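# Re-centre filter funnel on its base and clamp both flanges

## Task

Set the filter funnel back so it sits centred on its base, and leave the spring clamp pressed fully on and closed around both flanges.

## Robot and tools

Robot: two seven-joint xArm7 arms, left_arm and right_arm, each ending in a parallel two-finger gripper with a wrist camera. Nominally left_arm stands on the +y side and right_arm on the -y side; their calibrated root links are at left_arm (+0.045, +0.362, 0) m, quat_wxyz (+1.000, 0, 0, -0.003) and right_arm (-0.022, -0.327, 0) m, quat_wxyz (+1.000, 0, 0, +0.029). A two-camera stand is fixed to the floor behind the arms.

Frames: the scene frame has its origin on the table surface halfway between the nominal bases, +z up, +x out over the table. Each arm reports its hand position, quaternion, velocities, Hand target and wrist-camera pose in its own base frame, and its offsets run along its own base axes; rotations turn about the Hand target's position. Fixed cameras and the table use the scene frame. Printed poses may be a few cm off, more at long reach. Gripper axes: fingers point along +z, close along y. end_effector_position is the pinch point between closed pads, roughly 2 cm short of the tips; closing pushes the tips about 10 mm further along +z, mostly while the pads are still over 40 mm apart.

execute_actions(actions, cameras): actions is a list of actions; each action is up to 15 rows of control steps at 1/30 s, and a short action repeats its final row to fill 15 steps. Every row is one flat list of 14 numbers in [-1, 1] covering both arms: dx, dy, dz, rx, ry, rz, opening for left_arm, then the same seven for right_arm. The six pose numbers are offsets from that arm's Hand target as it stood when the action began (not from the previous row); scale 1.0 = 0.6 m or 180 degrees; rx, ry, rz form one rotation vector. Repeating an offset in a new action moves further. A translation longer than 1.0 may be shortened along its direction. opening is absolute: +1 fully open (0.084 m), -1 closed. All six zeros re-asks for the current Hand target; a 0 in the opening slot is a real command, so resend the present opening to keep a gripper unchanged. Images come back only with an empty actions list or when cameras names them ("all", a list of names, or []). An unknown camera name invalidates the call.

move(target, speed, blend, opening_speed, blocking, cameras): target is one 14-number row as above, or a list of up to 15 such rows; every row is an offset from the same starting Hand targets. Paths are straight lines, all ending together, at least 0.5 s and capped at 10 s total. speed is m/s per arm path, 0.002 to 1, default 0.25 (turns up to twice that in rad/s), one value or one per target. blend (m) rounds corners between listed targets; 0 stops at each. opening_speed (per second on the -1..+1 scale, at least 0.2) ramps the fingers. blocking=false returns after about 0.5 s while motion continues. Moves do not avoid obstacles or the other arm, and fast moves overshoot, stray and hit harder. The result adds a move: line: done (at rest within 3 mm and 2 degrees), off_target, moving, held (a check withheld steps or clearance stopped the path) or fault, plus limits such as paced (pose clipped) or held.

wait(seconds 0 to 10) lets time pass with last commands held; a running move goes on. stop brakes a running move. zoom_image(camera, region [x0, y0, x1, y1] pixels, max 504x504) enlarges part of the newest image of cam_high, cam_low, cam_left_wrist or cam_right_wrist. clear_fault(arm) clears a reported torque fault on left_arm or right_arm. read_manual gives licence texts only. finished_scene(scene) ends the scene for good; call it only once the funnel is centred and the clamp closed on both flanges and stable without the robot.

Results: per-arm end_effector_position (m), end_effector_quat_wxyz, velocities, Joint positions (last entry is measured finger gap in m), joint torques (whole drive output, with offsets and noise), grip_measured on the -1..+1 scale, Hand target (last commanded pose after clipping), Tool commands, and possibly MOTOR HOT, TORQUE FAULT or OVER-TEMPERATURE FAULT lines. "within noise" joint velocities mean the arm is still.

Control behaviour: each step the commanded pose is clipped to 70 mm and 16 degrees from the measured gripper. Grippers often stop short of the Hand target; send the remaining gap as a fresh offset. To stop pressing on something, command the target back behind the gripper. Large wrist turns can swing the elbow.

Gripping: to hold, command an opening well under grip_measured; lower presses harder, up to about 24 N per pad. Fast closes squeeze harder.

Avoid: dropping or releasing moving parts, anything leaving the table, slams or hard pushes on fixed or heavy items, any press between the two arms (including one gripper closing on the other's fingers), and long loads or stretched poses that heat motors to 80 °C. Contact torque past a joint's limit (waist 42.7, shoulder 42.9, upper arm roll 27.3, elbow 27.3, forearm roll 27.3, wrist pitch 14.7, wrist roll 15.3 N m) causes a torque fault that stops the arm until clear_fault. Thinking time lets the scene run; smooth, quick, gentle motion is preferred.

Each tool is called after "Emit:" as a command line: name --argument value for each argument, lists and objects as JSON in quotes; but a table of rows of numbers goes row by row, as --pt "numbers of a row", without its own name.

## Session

Emit:
execute_actions --actions '[]'

Emit:
zoom_image --camera "cam_high" --region '[340, 100, 540, 300]'

Scene clock: 0.00 s.
left_arm: end_effector_position=(+0.1640, -0.2426, +0.2058) grip_measured=+1.00 end_effector_quat_wxyz=(-0.389, +0.423, +0.813, +0.096) | right_arm: end_effector_position=(+0.1586, +0.2307, +0.2654) grip_measured=+1.00 end_effector_quat_wxyz=(+0.107, +0.841, -0.264, +0.461)
Joint positions: left_arm=[-1.431 0.16 0.587 1.141 -0.16 1.833 -2.968 0.084] | right_arm=[0.381 -0.909 1.066 0.591 -0.222 1.307 1.838 0.084]
Joint velocities: within noise
Joint torques (N m): no reading
Hand target: left_arm +0.1640, -0.2426, +0.2058; -0.389, +0.423, +0.813, +0.096 | right_arm +0.1586, +0.2307, +0.2654; +0.107, +0.841, -0.264, +0.461
Tool commands: left_gripper/opening=+1.0 right_gripper/opening=+1.0

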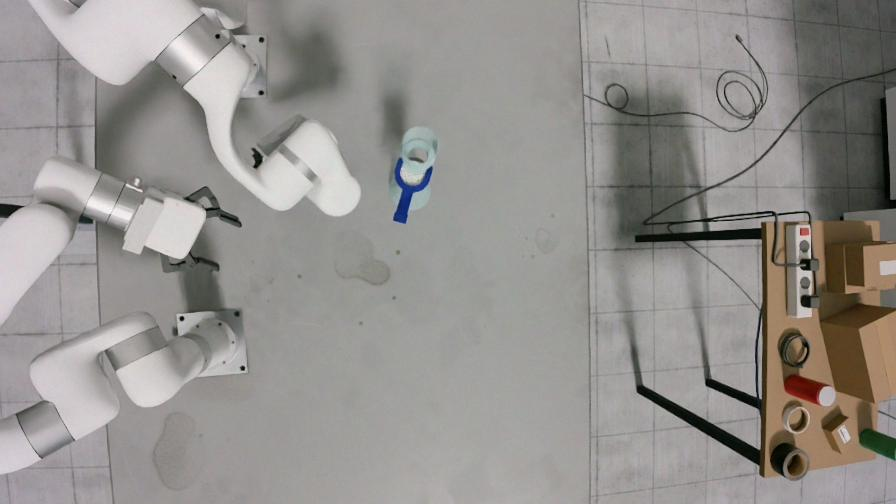

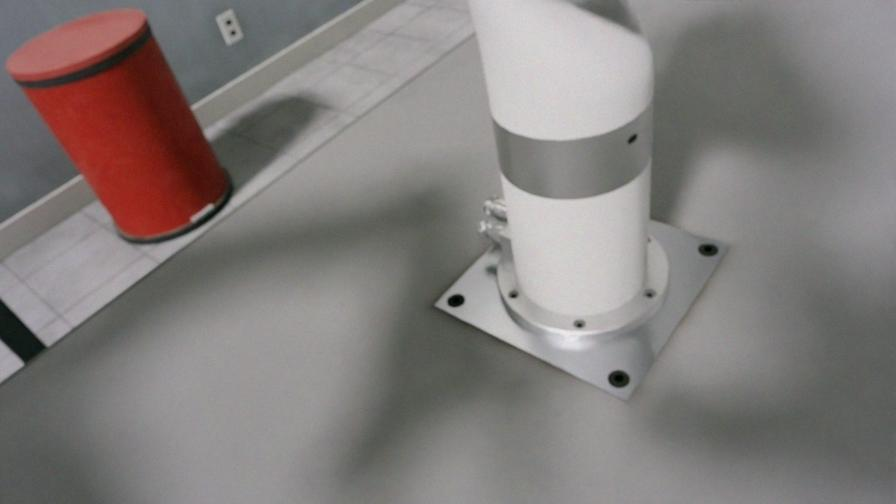

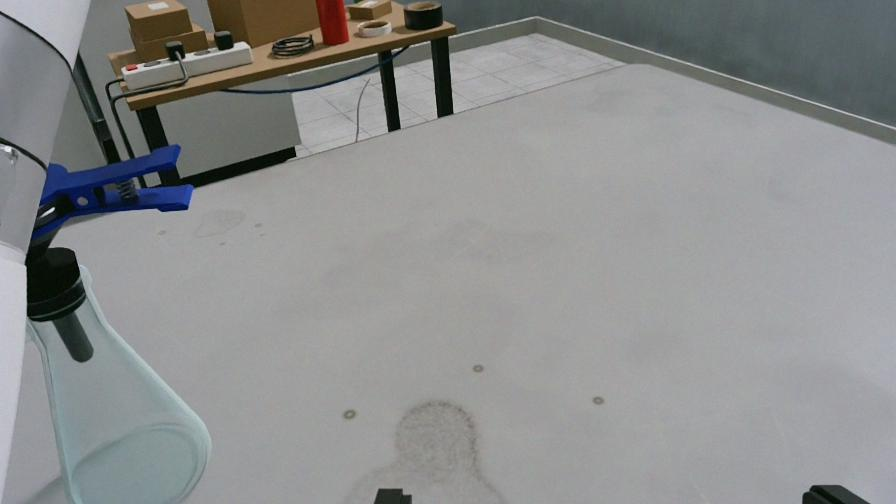

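Scaled by 2.520 from the camera's 896x504 image, which has a finer 1280x720 frame.

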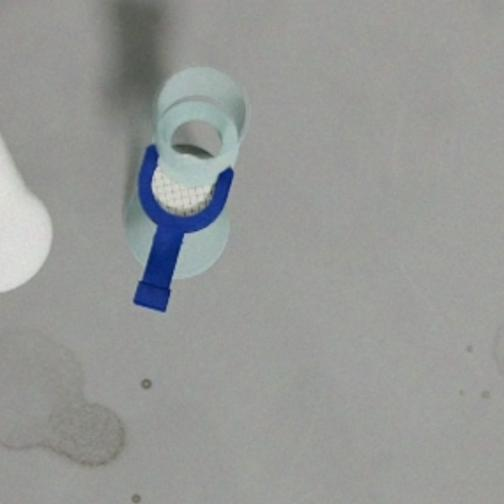

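Emit:
move --pt "0.2 0.32 0.2 -0.7366 -0.1789 -0.0822 1 0.1 -0.35 0.05 0.2527 0.0093 0.1545 1" --pt "0.537 0.21 0.14 -0.7366 -0.1789 -0.0822 1 0.477 -0.2 -0.058 0.5053 0.0185 0.309 1" --blend 0.03 --speed 0.3 --cameras '["all"]'

Scene clock: 47.30 s.
left_arm: end_effector_position=(+0.4862, -0.1166, +0.2898) grip_measured=+1.00 end_effector_quat_wxyz=(+0.426, +0.565, +0.425, -0.565) | right_arm: end_effector_position=(+0.4448, +0.1107, +0.2306) grip_measured=+1.00 end_effector_quat_wxyz=(+0.697, -0.697, +0.119, -0.119)
Joint positions: left_arm=[-1.921 -1.563 1.528 1.377 -0.006 1.305 -1.612 0.084] | right_arm=[1.38 -1.719 -1.698 0.588 -0.302 0.441 0.126 0.084]
Joint torques (N m): left_arm=[-2.04 17.35 -15.81 1.63 -0.04 0.18 0.55] | right_arm=[2.24 13.04 16.36 -1.93 0.1 0.14 -0.43]
Hand target: left_arm +0.4862, -0.1166, +0.2898; +0.426, +0.565, +0.425, -0.565 | right_arm +0.4448, +0.1107, +0.2306; +0.697, -0.697, +0.119, -0.119
Off the commanded pose: left_arm 0.000 m, 0 deg | right_arm 0.000 m, 0 deg.
move: done

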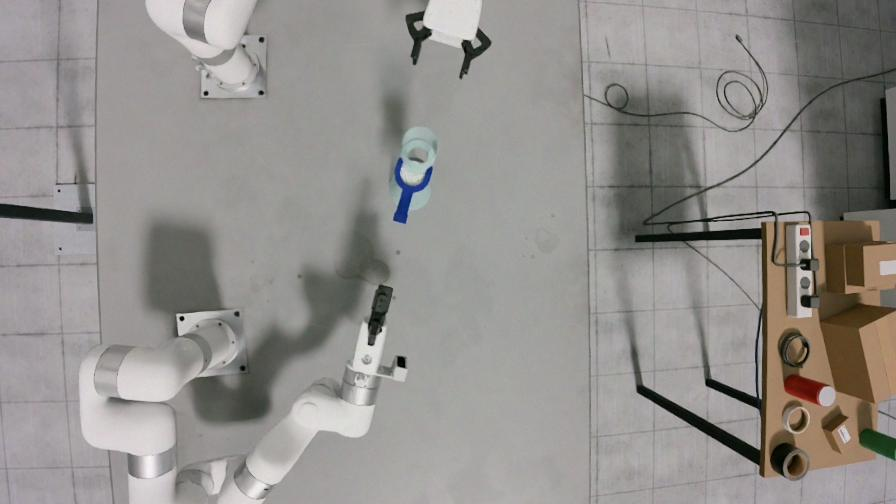

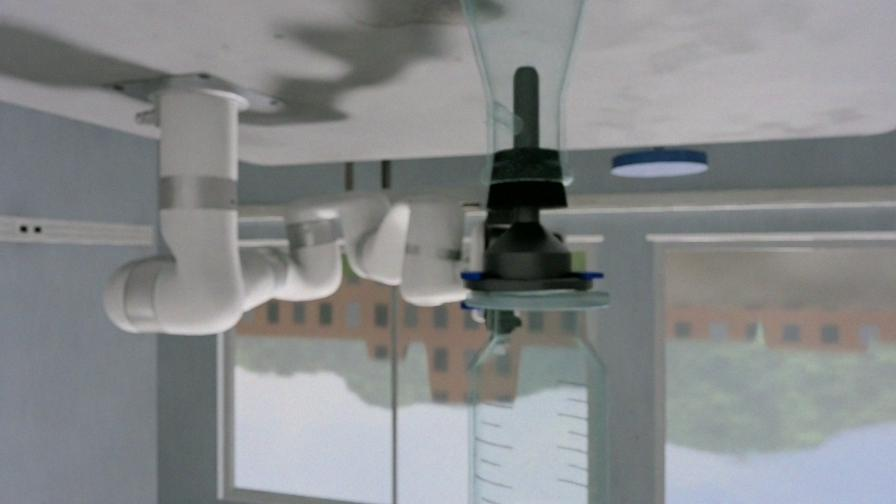

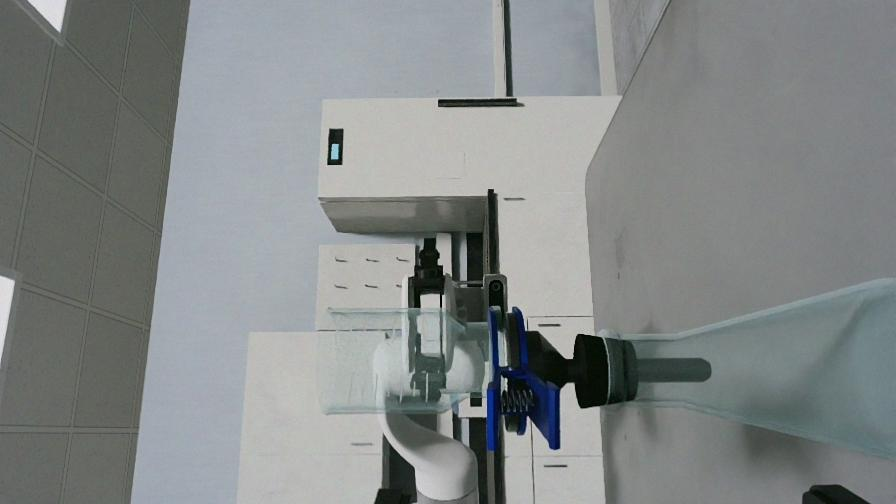

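Emit:
move --pt "-0.068 -0.260 0 0 0 0 1 0 0 0 0 0 0 1" --pt "-0.0717 -0.284 0 0 0 0 1 0 0 0 0 0 0 1" --speed '[0.12,0.04]' --blend '[0.01,0]' --cameras '["cam_high","cam_left_wrist"]'

Scene clock: 85.00 s.
left_arm: end_effector_position=(+0.4432, -0.2870, +0.2898) grip_measured=+1.00 end_effector_quat_wxyz=(+0.426, +0.565, +0.425, -0.565) | right_arm: end_effector_position=(+0.4448, +0.1107, +0.2306) grip_measured=+1.00 end_effector_quat_wxyz=(+0.697, -0.697, +0.119, -0.119)
Joint positions: left_arm=[-2.102 -1.555 1.529 1.086 -0.007 0.834 -1.611 0.084] | right_arm=[1.38 -1.719 -1.698 0.588 -0.302 0.441 0.126 0.084]
Joint torques (N m): left_arm=[-1.26 16.74 -16.01 -0.51 -0.99 -0.48 0.58] | right_arm=[1.85 12.94 16.58 -1.48 0.12 0.09 -0.55]
Hand target: left_arm +0.4432, -0.2870, +0.2898; +0.426, +0.565, +0.425, -0.565 | right_arm +0.4448, +0.1107, +0.2306; +0.697, -0.697, +0.119, -0.119
Off the commanded pose: left_arm 0.000 m, 0 deg | right_arm 0.000 m, 0 deg.
move: done; blend cut to 0.0073 m at target 1
Images, in order (width x height): cam_high 896x504, cam_left_wrist 896x504.

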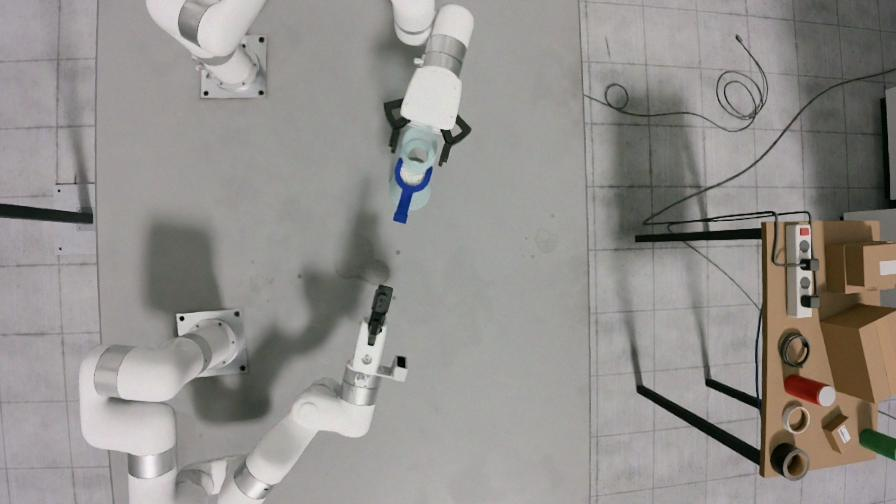

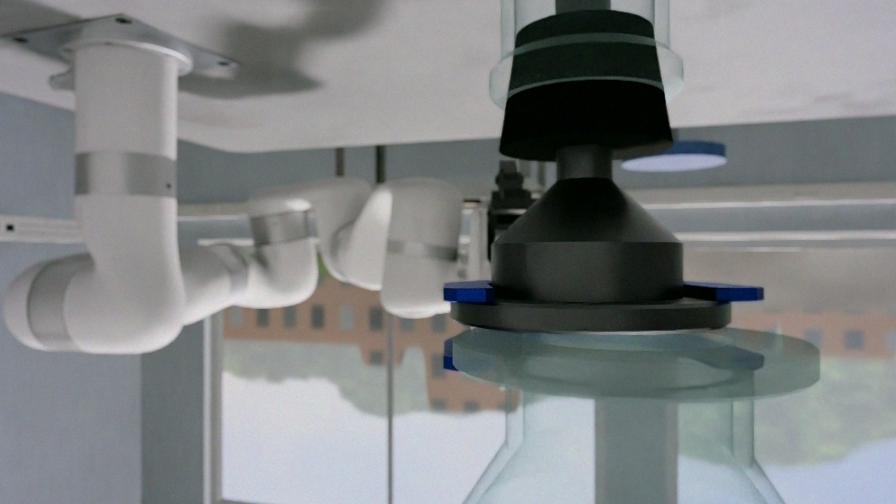

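Emit:
move --target '[0,0,0,0,0,0,0.1,0,0,0,0,0,0,1]' --opening_speed 0.7

Emit:
move --pt "0 0 0 0 0 0 0.1 0.066 0.210 0 0 0 0 1" --pt "0 0 0 0 0 0 0.1 0.0777 0.248 0 0 0 0 1" --speed '[0.12,0.04]' --blend '[0.01,0]' --cameras '["cam_high","cam_left_wrist","cam_right_wrist"]'

Scene clock: 97.07 s.
left_arm: end_effector_position=(+0.4432, -0.2870, +0.2898) grip_measured=+0.52 end_effector_quat_wxyz=(+0.426, +0.565, +0.425, -0.565) | right_arm: end_effector_position=(+0.4448, +0.1107, +0.2306) grip_measured=+1.00 end_effector_quat_wxyz=(+0.697, -0.697, +0.119, -0.119)
Joint positions: left_arm=[-2.102 -1.555 1.529 1.086 -0.007 0.834 -1.611 0.066] | right_arm=[1.38 -1.719 -1.698 0.588 -0.302 0.441 0.126 0.084]
Joint torques (N m): left_arm=[-1.92 16.39 -15.99 -0.72 -0.69 0.58 0.52] | right_arm=[1.7 12.74 16.31 -1.82 -0.07 0.08 -0.47]
Hand target: left_arm +0.4432, -0.2870, +0.2898; +0.426, +0.565, +0.425, -0.565 | right_arm +0.4448, +0.1107, +0.2306; +0.697, -0.697, +0.119, -0.119
Off the commanded pose: left_arm 0.000 m, 0 deg | right_arm 0.000 m, 0 deg.
move: done

Scene clock: 99.17 s.
left_arm: end_effector_position=(+0.4432, -0.2870, +0.2898) grip_measured=+0.52 end_effector_quat_wxyz=(+0.426, +0.565, +0.425, -0.565) | right_arm: end_effector_position=(+0.4914, +0.2595, +0.2306) grip_measured=+1.00 end_effector_quat_wxyz=(+0.697, -0.697, +0.119, -0.119)
Joint positions: left_arm=[-2.102 -1.555 1.529 1.086 -0.007 0.834 -1.611 0.066] | right_arm=[1.942 -1.675 -1.695 0.709 -0.341 -0.006 0.178 0.084]
Joint torques (N m): left_arm=[-1.77 16.77 -15.96 -0.1 -0.78 0.53 0.81] | right_arm=[1.73 20.83 18.28 -0.99 -0.85 -0.59 0.5]
Hand target: left_arm +0.4432, -0.2870, +0.2898; +0.426, +0.565, +0.425, -0.565 | right_arm +0.4914, +0.2595, +0.2306; +0.697, -0.697, +0.119, -0.119
Off the commanded pose: left_arm 0.000 m, 0 deg | right_arm 0.000 m, 0 deg.
move: done

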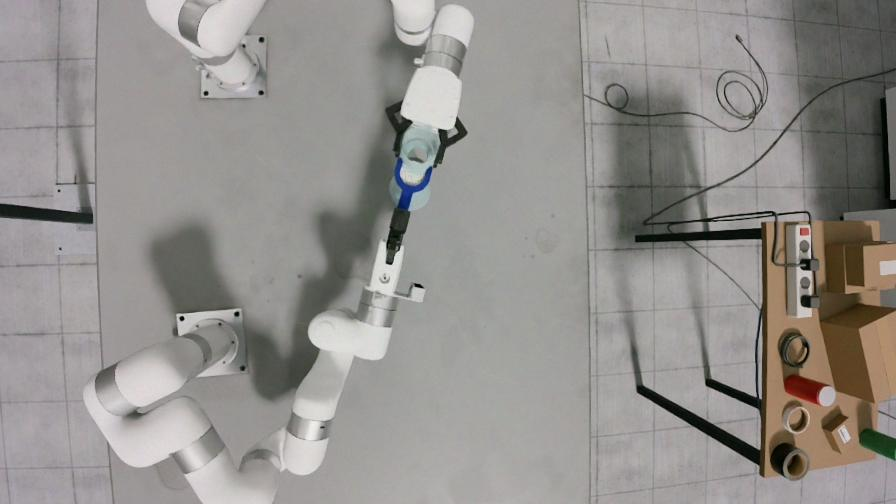

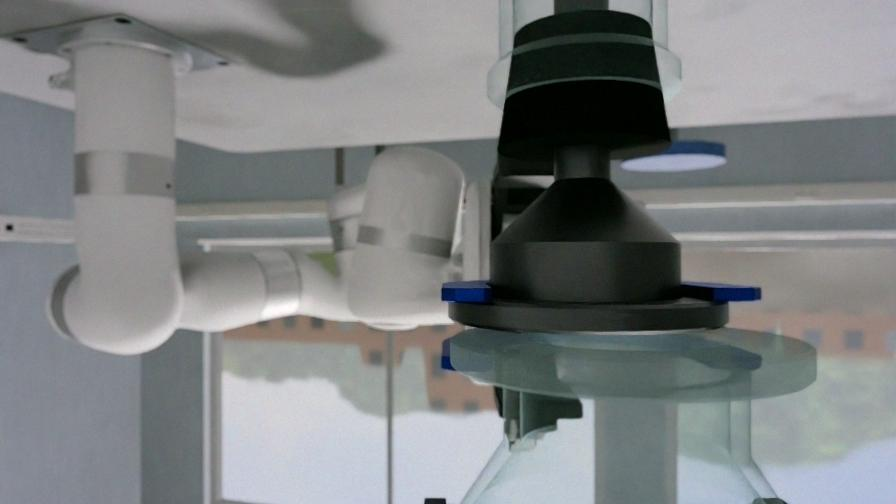

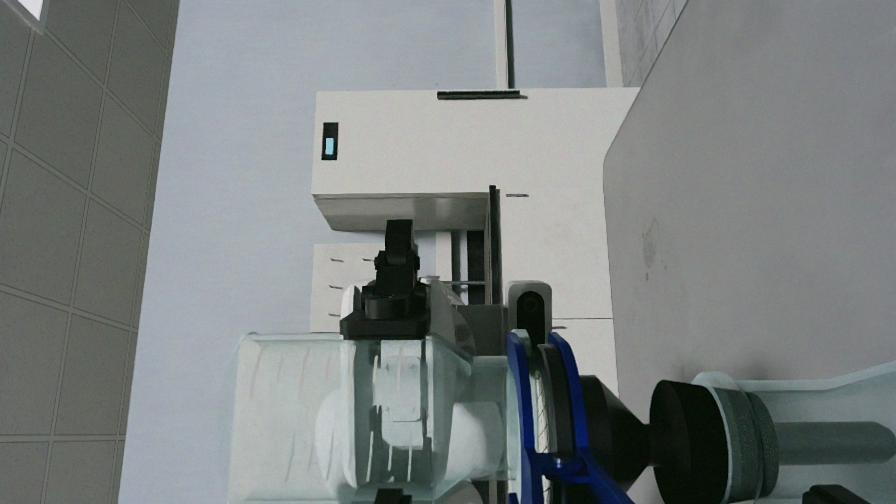

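Emit:
move --target '[0,0,0,0,0,0,0,0,0,0,0,0,0,-0.3]' --opening_speed 1.0

Emit:
move --target '[0,0,0,0,0,0,0,0,0,0,0,0,0,-0.7]' --opening_speed 0.5 --cameras '["cam_high","cam_left_wrist","cam_right_wrist"]'

Scene clock: 107.87 s.
left_arm: end_effector_position=(+0.4432, -0.2870, +0.2898) grip_measured=+0.52 end_effector_quat_wxyz=(+0.426, +0.565, +0.425, -0.565) | right_arm: end_effector_position=(+0.4914, +0.2595, +0.2306) grip_measured=-0.31 end_effector_quat_wxyz=(+0.697, -0.697, +0.119, -0.119)
Joint positions: left_arm=[-2.102 -1.555 1.529 1.086 -0.007 0.834 -1.611 0.066] | right_arm=[1.942 -1.675 -1.695 0.709 -0.341 -0.006 0.178 0.031]
Joint torques (N m): left_arm=[-0.85 15.9 -15.79 -0.46 -0.5 0.03 0.67] | right_arm=[2.17 20.36 17.24 -1.07 -1.05 -0.59 0.48]
Hand target: left_arm +0.4432, -0.2870, +0.2898; +0.426, +0.565, +0.425, -0.565 | right_arm +0.4914, +0.2595, +0.2306; +0.697, -0.697, +0.119, -0.119
Off the commanded pose: left_arm 0.000 m, 0 deg | right_arm 0.000 m, 0 deg.
move: done

Scene clock: 109.00 s.
left_arm: end_effector_position=(+0.4432, -0.2870, +0.2898) grip_measured=+0.52 end_effector_quat_wxyz=(+0.426, +0.565, +0.425, -0.565) | right_arm: end_effector_position=(+0.4914, +0.2595, +0.2306) grip_measured=-0.69 end_effector_quat_wxyz=(+0.697, -0.697, +0.119, -0.119)
Joint positions: left_arm=[-2.102 -1.555 1.529 1.086 -0.007 0.834 -1.611 0.066] | right_arm=[1.942 -1.675 -1.695 0.709 -0.341 -0.006 0.178 0.013]
Joint torques (N m): left_arm=[-0.79 16.02 -16.25 -0.32 -0.84 -0.4 0.77] | right_arm=[2.17 20.23 16.83 -1.48 -1.03 -0.38 0.43]
Hand target: left_arm +0.4432, -0.2870, +0.2898; +0.426, +0.565, +0.425, -0.565 | right_arm +0.4914, +0.2595, +0.2306; +0.697, -0.697, +0.119, -0.119
Off the commanded pose: left_arm 0.000 m, 0 deg | right_arm 0.000 m, 0 deg.
move: done

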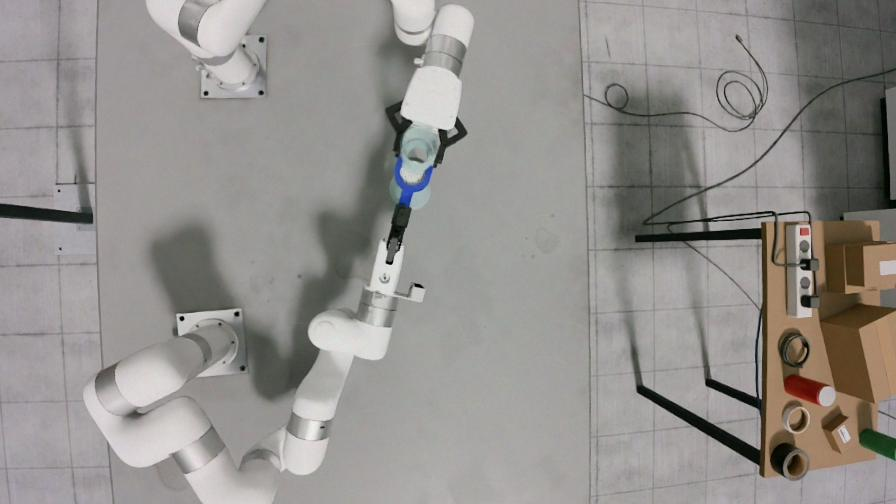

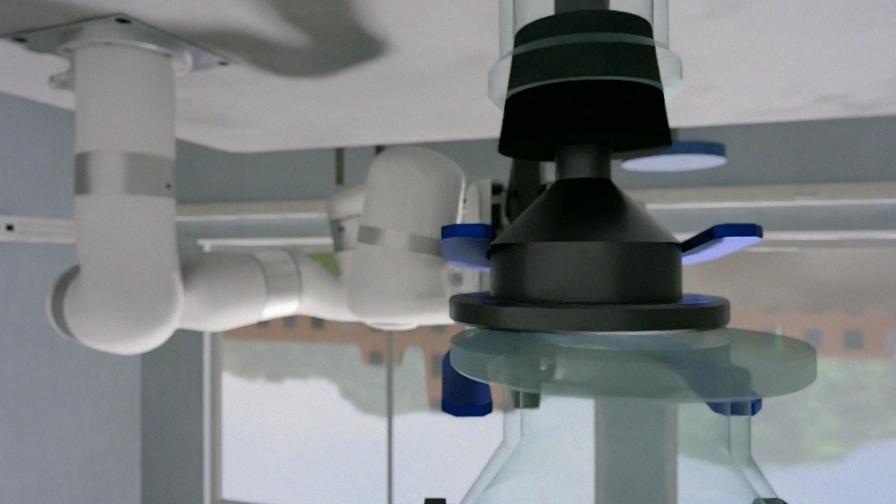

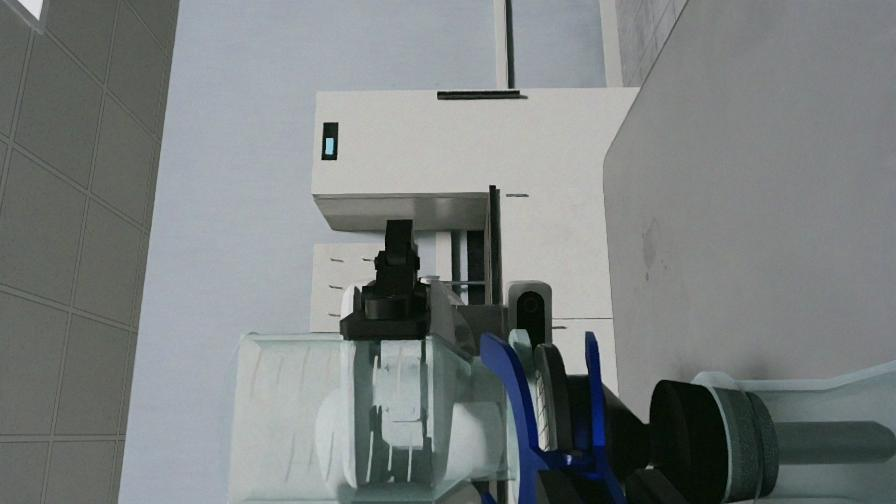

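Emit:
move --pt "0 0 0.004 0 0 0 0.1 0 0 0 0 0 0 -0.7" --pt "-0.0105 -0.0368 0.004 0 0 0 0.1 0 0 0 0 0 0 -0.7" --speed 0.03 --cameras '["cam_high","cam_left_wrist","cam_right_wrist"]'

Scene clock: 119.23 s.
left_arm: end_effector_position=(+0.4369, -0.3091, +0.2922) grip_measured=+0.52 end_effector_quat_wxyz=(+0.426, +0.565, +0.425, -0.565) | right_arm: end_effector_position=(+0.4914, +0.2595, +0.2306) grip_measured=-0.69 end_effector_quat_wxyz=(+0.697, -0.697, +0.119, -0.119)
Joint positions: left_arm=[-2.142 -1.551 1.525 1.068 -0.009 0.775 -1.614 0.066] | right_arm=[1.942 -1.675 -1.695 0.709 -0.341 -0.006 0.178 0.014]
Joint torques (N m): left_arm=[-2.72 16.23 -17.71 -0.62 -0.92 -0.7 0.64] | right_arm=[1.43 18.01 17.47 -1.79 -1.71 -0.3 0.36]
Hand target: left_arm +0.4369, -0.3091, +0.2922; +0.426, +0.565, +0.425, -0.565 | right_arm +0.4914, +0.2595, +0.2306; +0.697, -0.697, +0.119, -0.119
Off the commanded pose: left_arm 0.000 m, 0 deg | right_arm 0.000 m, 0 deg.
move: done

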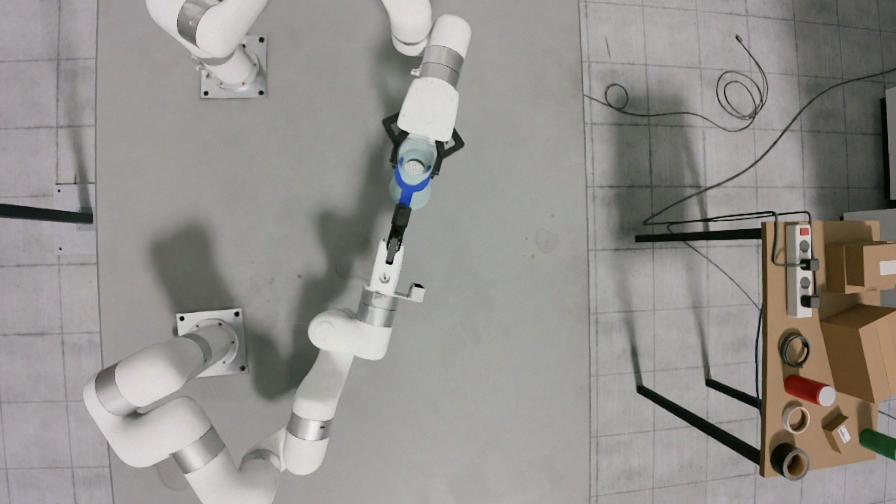

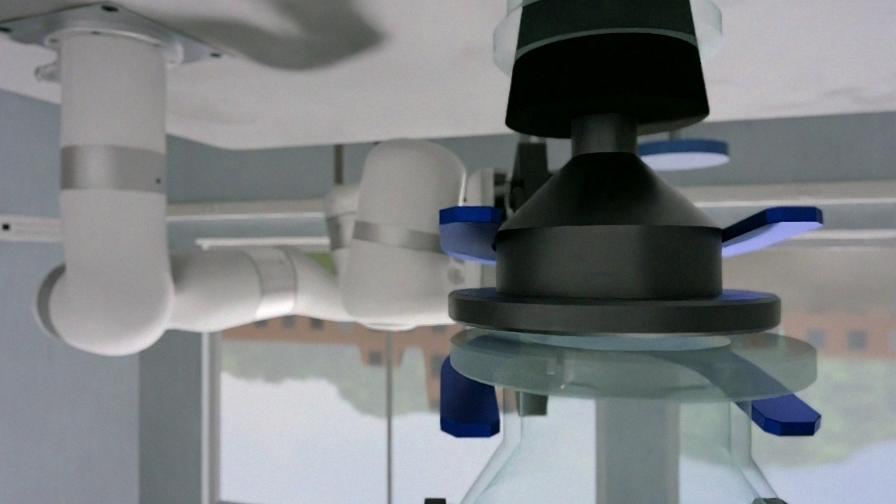

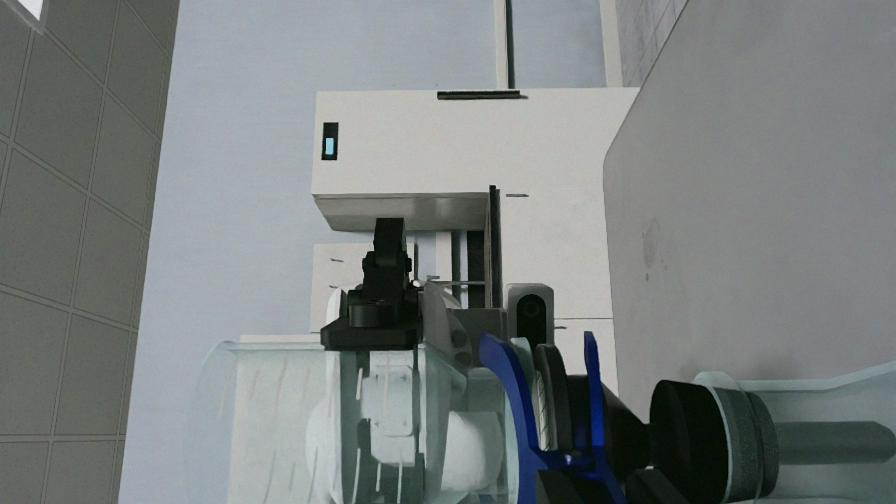

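Emit:
move --target '[-0.0050,-0.0176,0,0,0,0,0.1,0,0,0,0,0,0,-0.7]' --speed 0.03 --cameras '["cam_high","cam_left_wrist","cam_right_wrist"]'

Scene clock: 128.07 s.
left_arm: end_effector_position=(+0.4339, -0.3197, +0.2922) grip_measured=+0.52 end_effector_quat_wxyz=(+0.426, +0.565, +0.425, -0.565) | right_arm: end_effector_position=(+0.4914, +0.2595, +0.2306) grip_measured=-0.69 end_effector_quat_wxyz=(+0.697, -0.697, +0.119, -0.119)
Joint positions: left_arm=[-2.163 -1.55 1.525 1.06 -0.009 0.747 -1.614 0.066] | right_arm=[1.942 -1.675 -1.695 0.709 -0.341 -0.006 0.178 0.014]
Joint torques (N m): left_arm=[-6.29 15.9 -21.8 -3.08 -1.8 0.09 0.41] | right_arm=[4.17 18.46 10.56 -2.13 -1.09 1.09 0]
Hand target: left_arm +0.4339, -0.3197, +0.2922; +0.426, +0.565, +0.425, -0.565 | right_arm +0.4914, +0.2595, +0.2306; +0.697, -0.697, +0.119, -0.119
Off the commanded pose: left_arm 0.000 m, 0 deg | right_arm 0.000 m, 0 deg.
move: done

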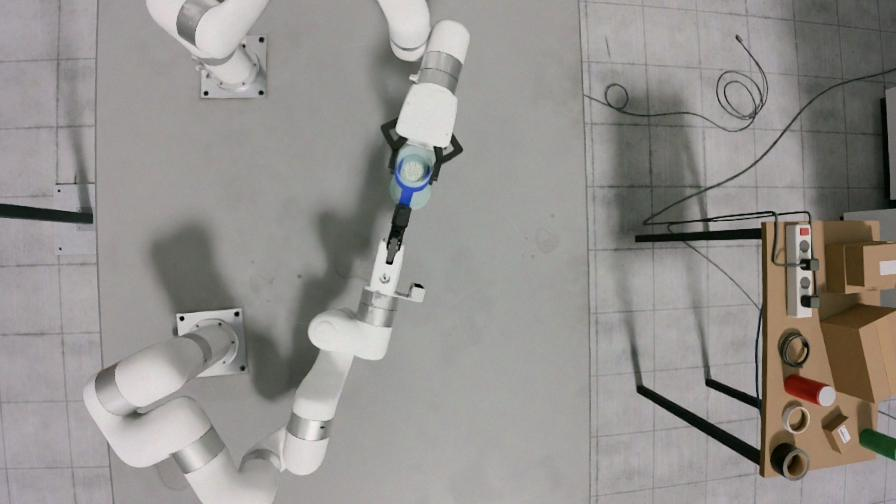

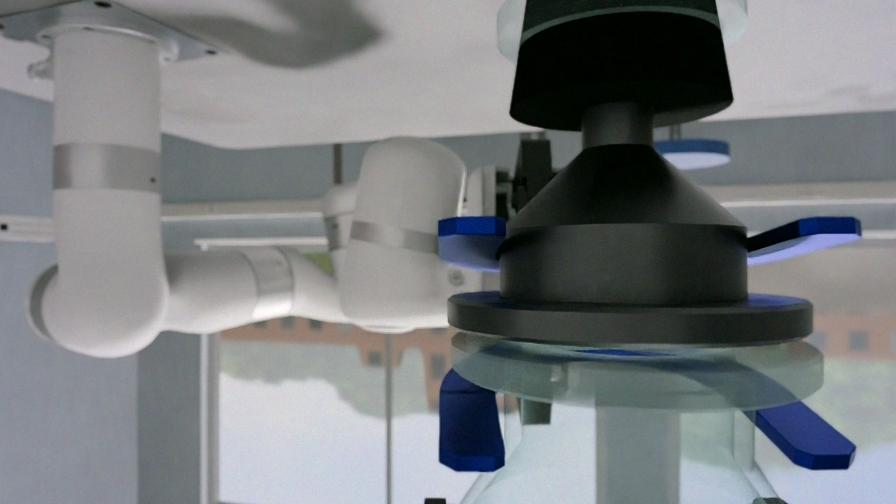

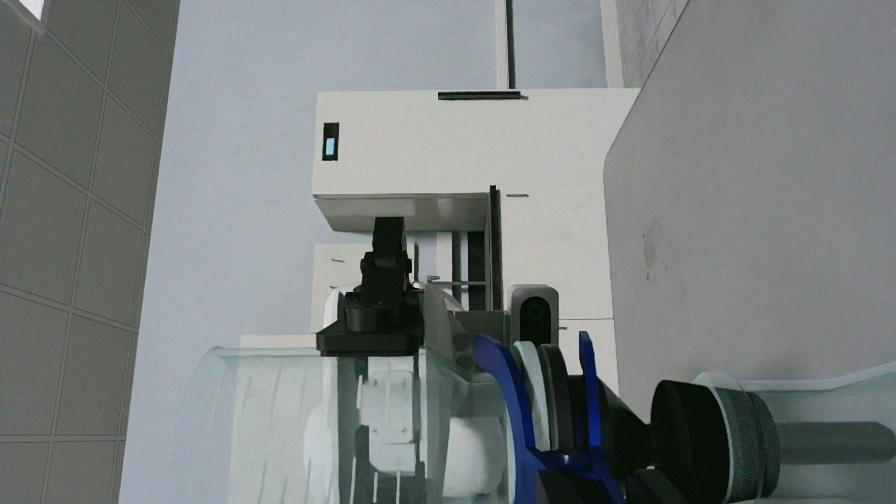

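Emit:
move --pt "0 0 -0.005 0 0 0 0.1 0 0 0 0 0 0 -0.75" --pt "-0.0009 -0.0032 -0.006 0 0 0 0.1 0 0 0 0 0 0 -0.75" --speed 0.03 --cameras '["cam_high","cam_left_wrist","cam_right_wrist"]'

Emit:
zoom_image --camera "cam_high" --region '[370, 120, 460, 220]'

Scene clock: 136.10 s.
left_arm: end_effector_position=(+0.4334, -0.3216, +0.2889) grip_measured=+0.52 end_effector_quat_wxyz=(+0.426, +0.565, +0.425, -0.565) | right_arm: end_effector_position=(+0.4915, +0.2594, +0.2306) grip_measured=-0.69 end_effector_quat_wxyz=(+0.697, -0.697, +0.119, -0.119)
Joint positions: left_arm=[-2.167 -1.554 1.531 1.059 -0.006 0.742 -1.609 0.066] | right_arm=[1.942 -1.675 -1.695 0.709 -0.341 -0.006 0.178 0.014]
Joint torques (N m): left_arm=[-16.44 15.4 0.94 -11.27 4.35 0.9 1.18] | right_arm=[9.37 20.51 11.96 -3 -1.22 1.36 -0.15]
Hand target: left_arm +0.4334, -0.3216, +0.2886; +0.426, +0.565, +0.425, -0.565 | right_arm +0.4914, +0.2595, +0.2306; +0.697, -0.697, +0.119, -0.119
Off the commanded pose: left_arm 0.000 m, 0 deg | right_arm 0.000 m, 0 deg.
move: done

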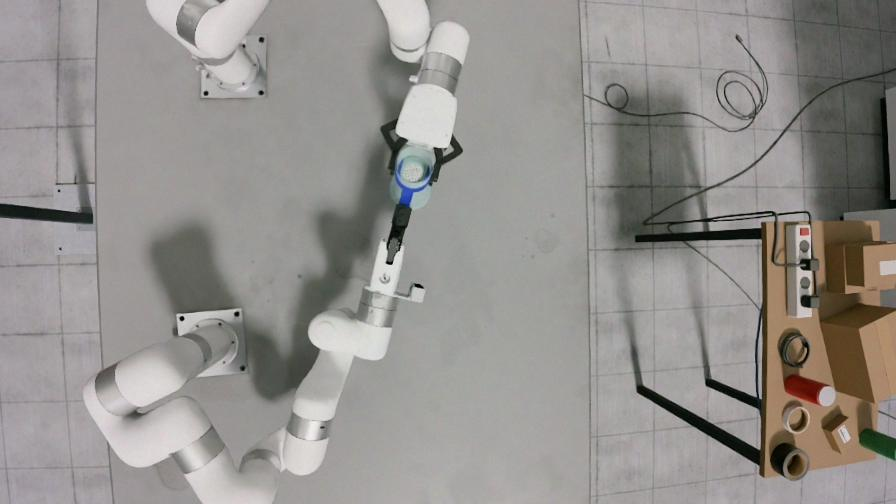

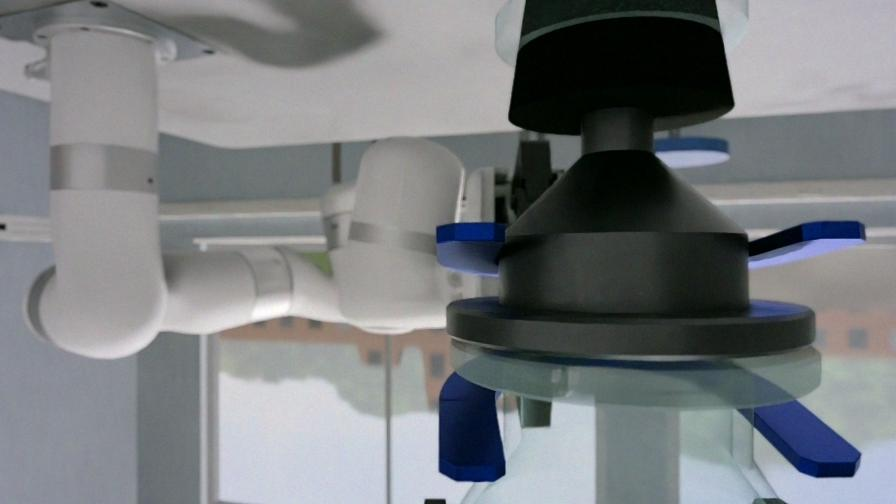

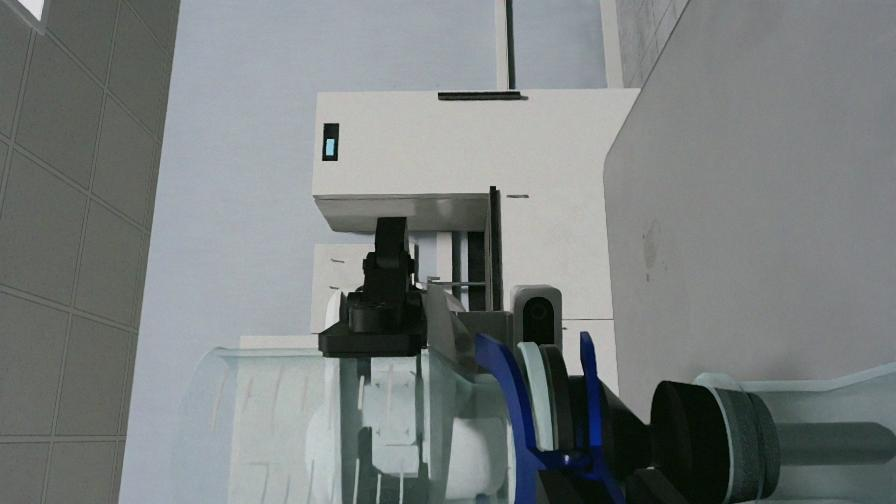

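Scaled by 5.040 from the camera's 896x504 image, which has a finer 1280x720 frame.

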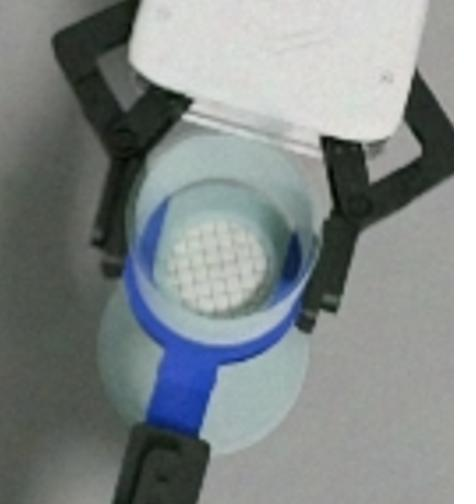

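Emit:
move --target '[0,0,0,0,0,0,0.1,0,0,0,0,0,0,0.1]' --opening_speed 0.6

Emit:
move --target '[0,0,0,0,0,0,1,0,0,0,0,0,0,0.6]' --opening_speed 0.8 --cameras '["cam_high","cam_left_wrist","cam_right_wrist"]'

Emit:
zoom_image --camera "cam_right_wrist" --region '[440, 300, 680, 500]'

Emit:
zoom_image --camera "cam_high" --region '[370, 120, 460, 220]'

Scene clock: 145.13 s.
left_arm: end_effector_position=(+0.4334, -0.3216, +0.2886) grip_measured=+0.52 end_effector_quat_wxyz=(+0.426, +0.565, +0.425, -0.565) | right_arm: end_effector_position=(+0.4914, +0.2595, +0.2306) grip_measured=+0.09 end_effector_quat_wxyz=(+0.697, -0.697, +0.119, -0.119)
Joint positions: left_arm=[-2.167 -1.554 1.531 1.059 -0.006 0.742 -1.609 0.066] | right_arm=[1.942 -1.675 -1.695 0.709 -0.341 -0.006 0.178 0.048]
Joint torques (N m): left_arm=[-3.97 14.73 -2.08 -3.05 3.73 0.35 -0.14] | right_arm=[-1.56 19.93 18.21 -2.06 -1.78 -0.91 -0.05]
Hand target: left_arm +0.4334, -0.3216, +0.2886; +0.426, +0.565, +0.425, -0.565 | right_arm +0.4914, +0.2595, +0.2306; +0.697, -0.697, +0.119, -0.119
Off the commanded pose: left_arm 0.000 m, 0 deg | right_arm 0.000 m, 0 deg.
move: done

Scene clock: 146.57 s.
left_arm: end_effector_position=(+0.4334, -0.3216, +0.2886) grip_measured=+1.00 end_effector_quat_wxyz=(+0.426, +0.565, +0.425, -0.565) | right_arm: end_effector_position=(+0.4914, +0.2595, +0.2306) grip_measured=+0.59 end_effector_quat_wxyz=(+0.697, -0.697, +0.119, -0.119)
Joint positions: left_arm=[-2.167 -1.554 1.531 1.059 -0.006 0.742 -1.609 0.084] | right_arm=[1.942 -1.675 -1.695 0.709 -0.341 -0.006 0.178 0.069]
Joint torques (N m): left_arm=[1.58 13.37 -16.91 1.58 -0.69 -0.54 -0.51] | right_arm=[0.75 19.76 18.18 -2.36 -1.94 -0.75 -0.23]
Hand target: left_arm +0.4334, -0.3216, +0.2886; +0.426, +0.565, +0.425, -0.565 | right_arm +0.4914, +0.2595, +0.2306; +0.697, -0.697, +0.119, -0.119
Off the commanded pose: left_arm 0.000 m, 0 deg | right_arm 0.000 m, 0 deg.
move: done

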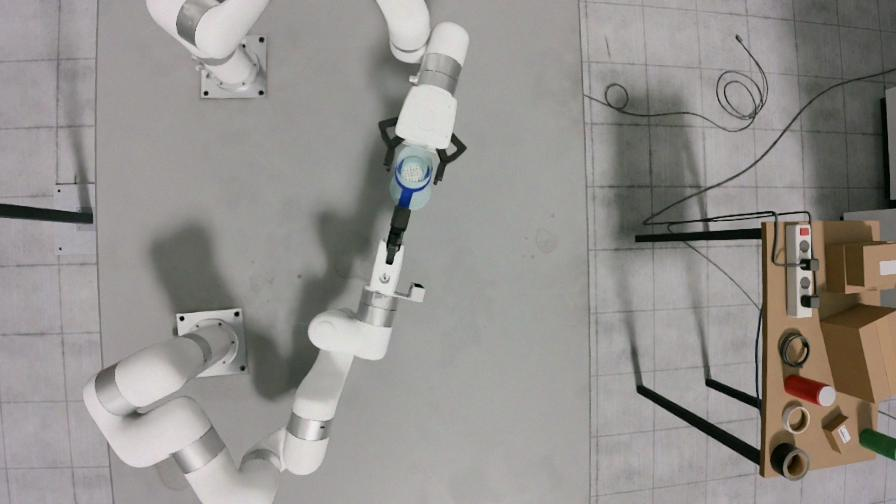

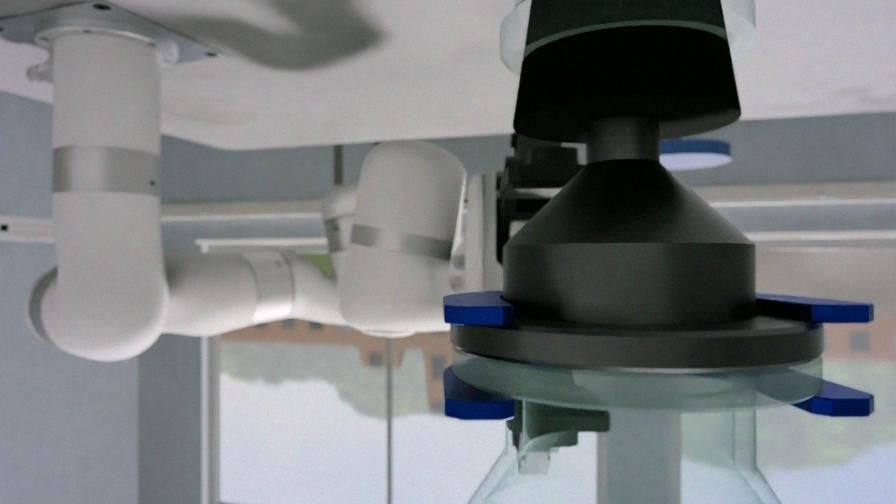

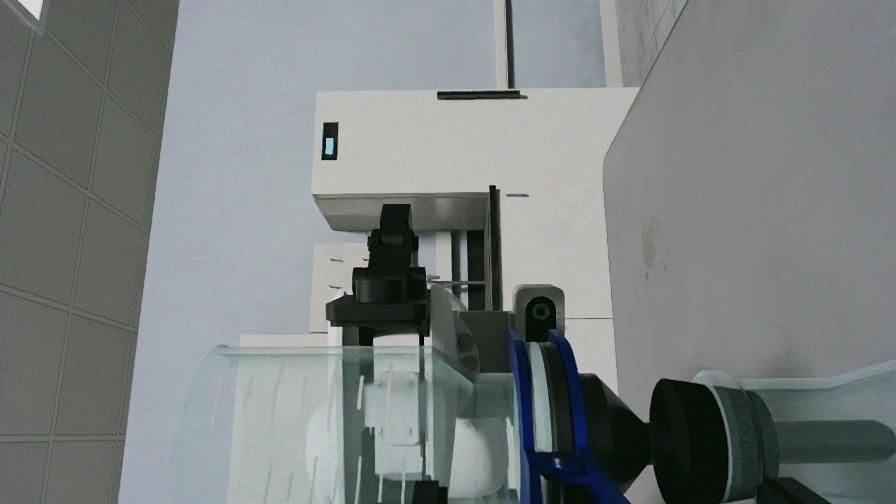

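Scaled by 2.100 from the camera's 896x504 image, which has a finer 1280x720 frame.

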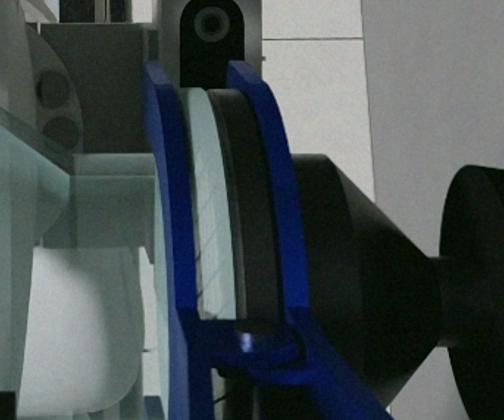

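Scaled by 5.040 from the camera's 896x504 image, which has a finer 1280x720 frame.

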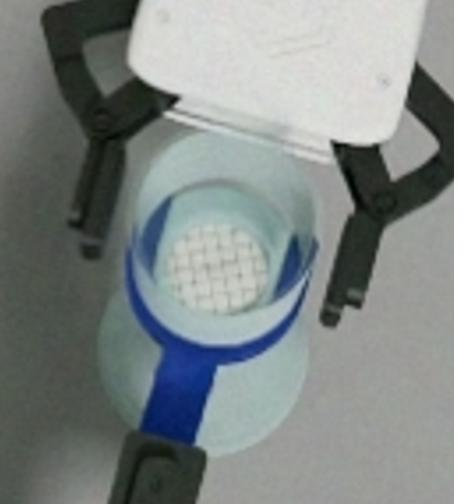

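Emit:
move --target '[0.05,0.18,0,0,0,0,1,-0.035,-0.12,0,0,0,0,1]' --speed 0.12 --cameras '["cam_high","cam_left_wrist"]'

Emit:
zoom_image --camera "cam_high" --region '[370, 120, 460, 240]'

Scene clock: 157.83 s.
left_arm: end_effector_position=(+0.4633, -0.2136, +0.2886) grip_measured=+1.00 end_effector_quat_wxyz=(+0.426, +0.565, +0.425, -0.565) | right_arm: end_effector_position=(+0.4704, +0.1875, +0.2306) grip_measured=+1.00 end_effector_quat_wxyz=(+0.697, -0.697, +0.118, -0.119)
Joint positions: left_arm=[-1.996 -1.56 1.53 1.181 -0.005 1.035 -1.609 0.084] | right_arm=[1.664 -1.7 -1.701 0.623 -0.337 0.19 0.158 0.084]
Joint torques (N m): left_arm=[1.87 14.82 -16.68 1.64 0.21 0.04 -0.71] | right_arm=[-2.26 13.95 15.13 -2.86 -0.49 0.33 -0.62]
Hand target: left_arm +0.4634, -0.2136, +0.2886; +0.426, +0.565, +0.425, -0.565 | right_arm +0.4704, +0.1875, +0.2306; +0.697, -0.697, +0.119, -0.119
Off the commanded pose: left_arm 0.000 m, 0 deg | right_arm 0.000 m, 0 deg.
move: done
Images, in order (width x height): cam_high 896x504, cam_left_wrist 896x504.

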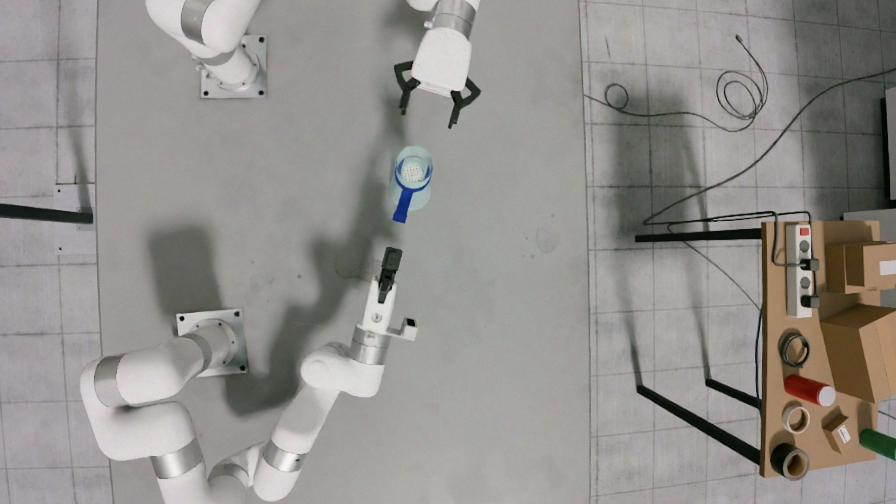

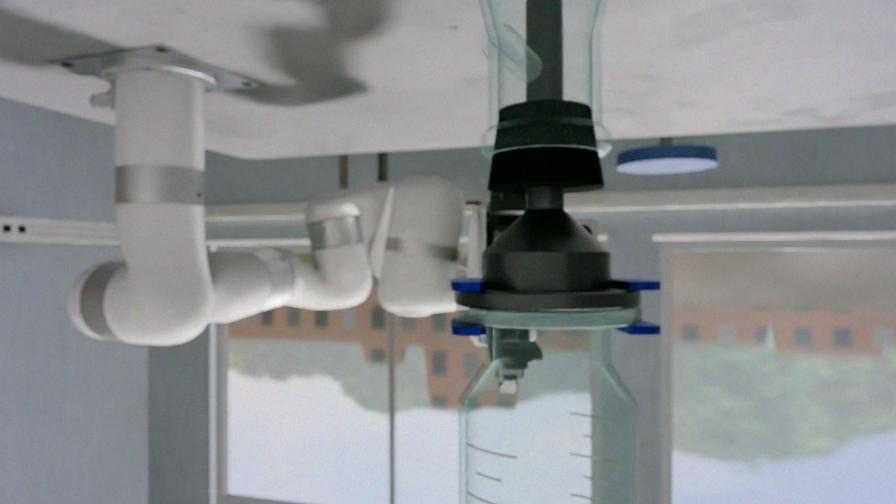

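Scaled by 4.200 from the camera's 896x504 image, which has a finer 1280x720 frame.

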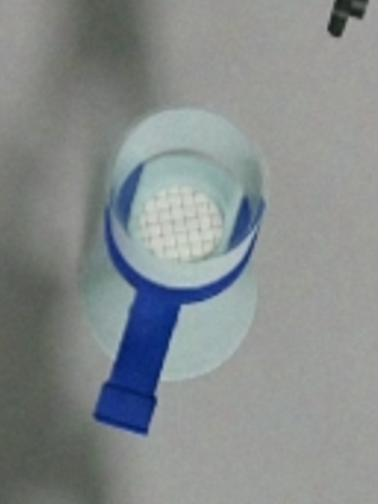

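Emit:
finished_scene --scene 2

The scene is finished: the task was done.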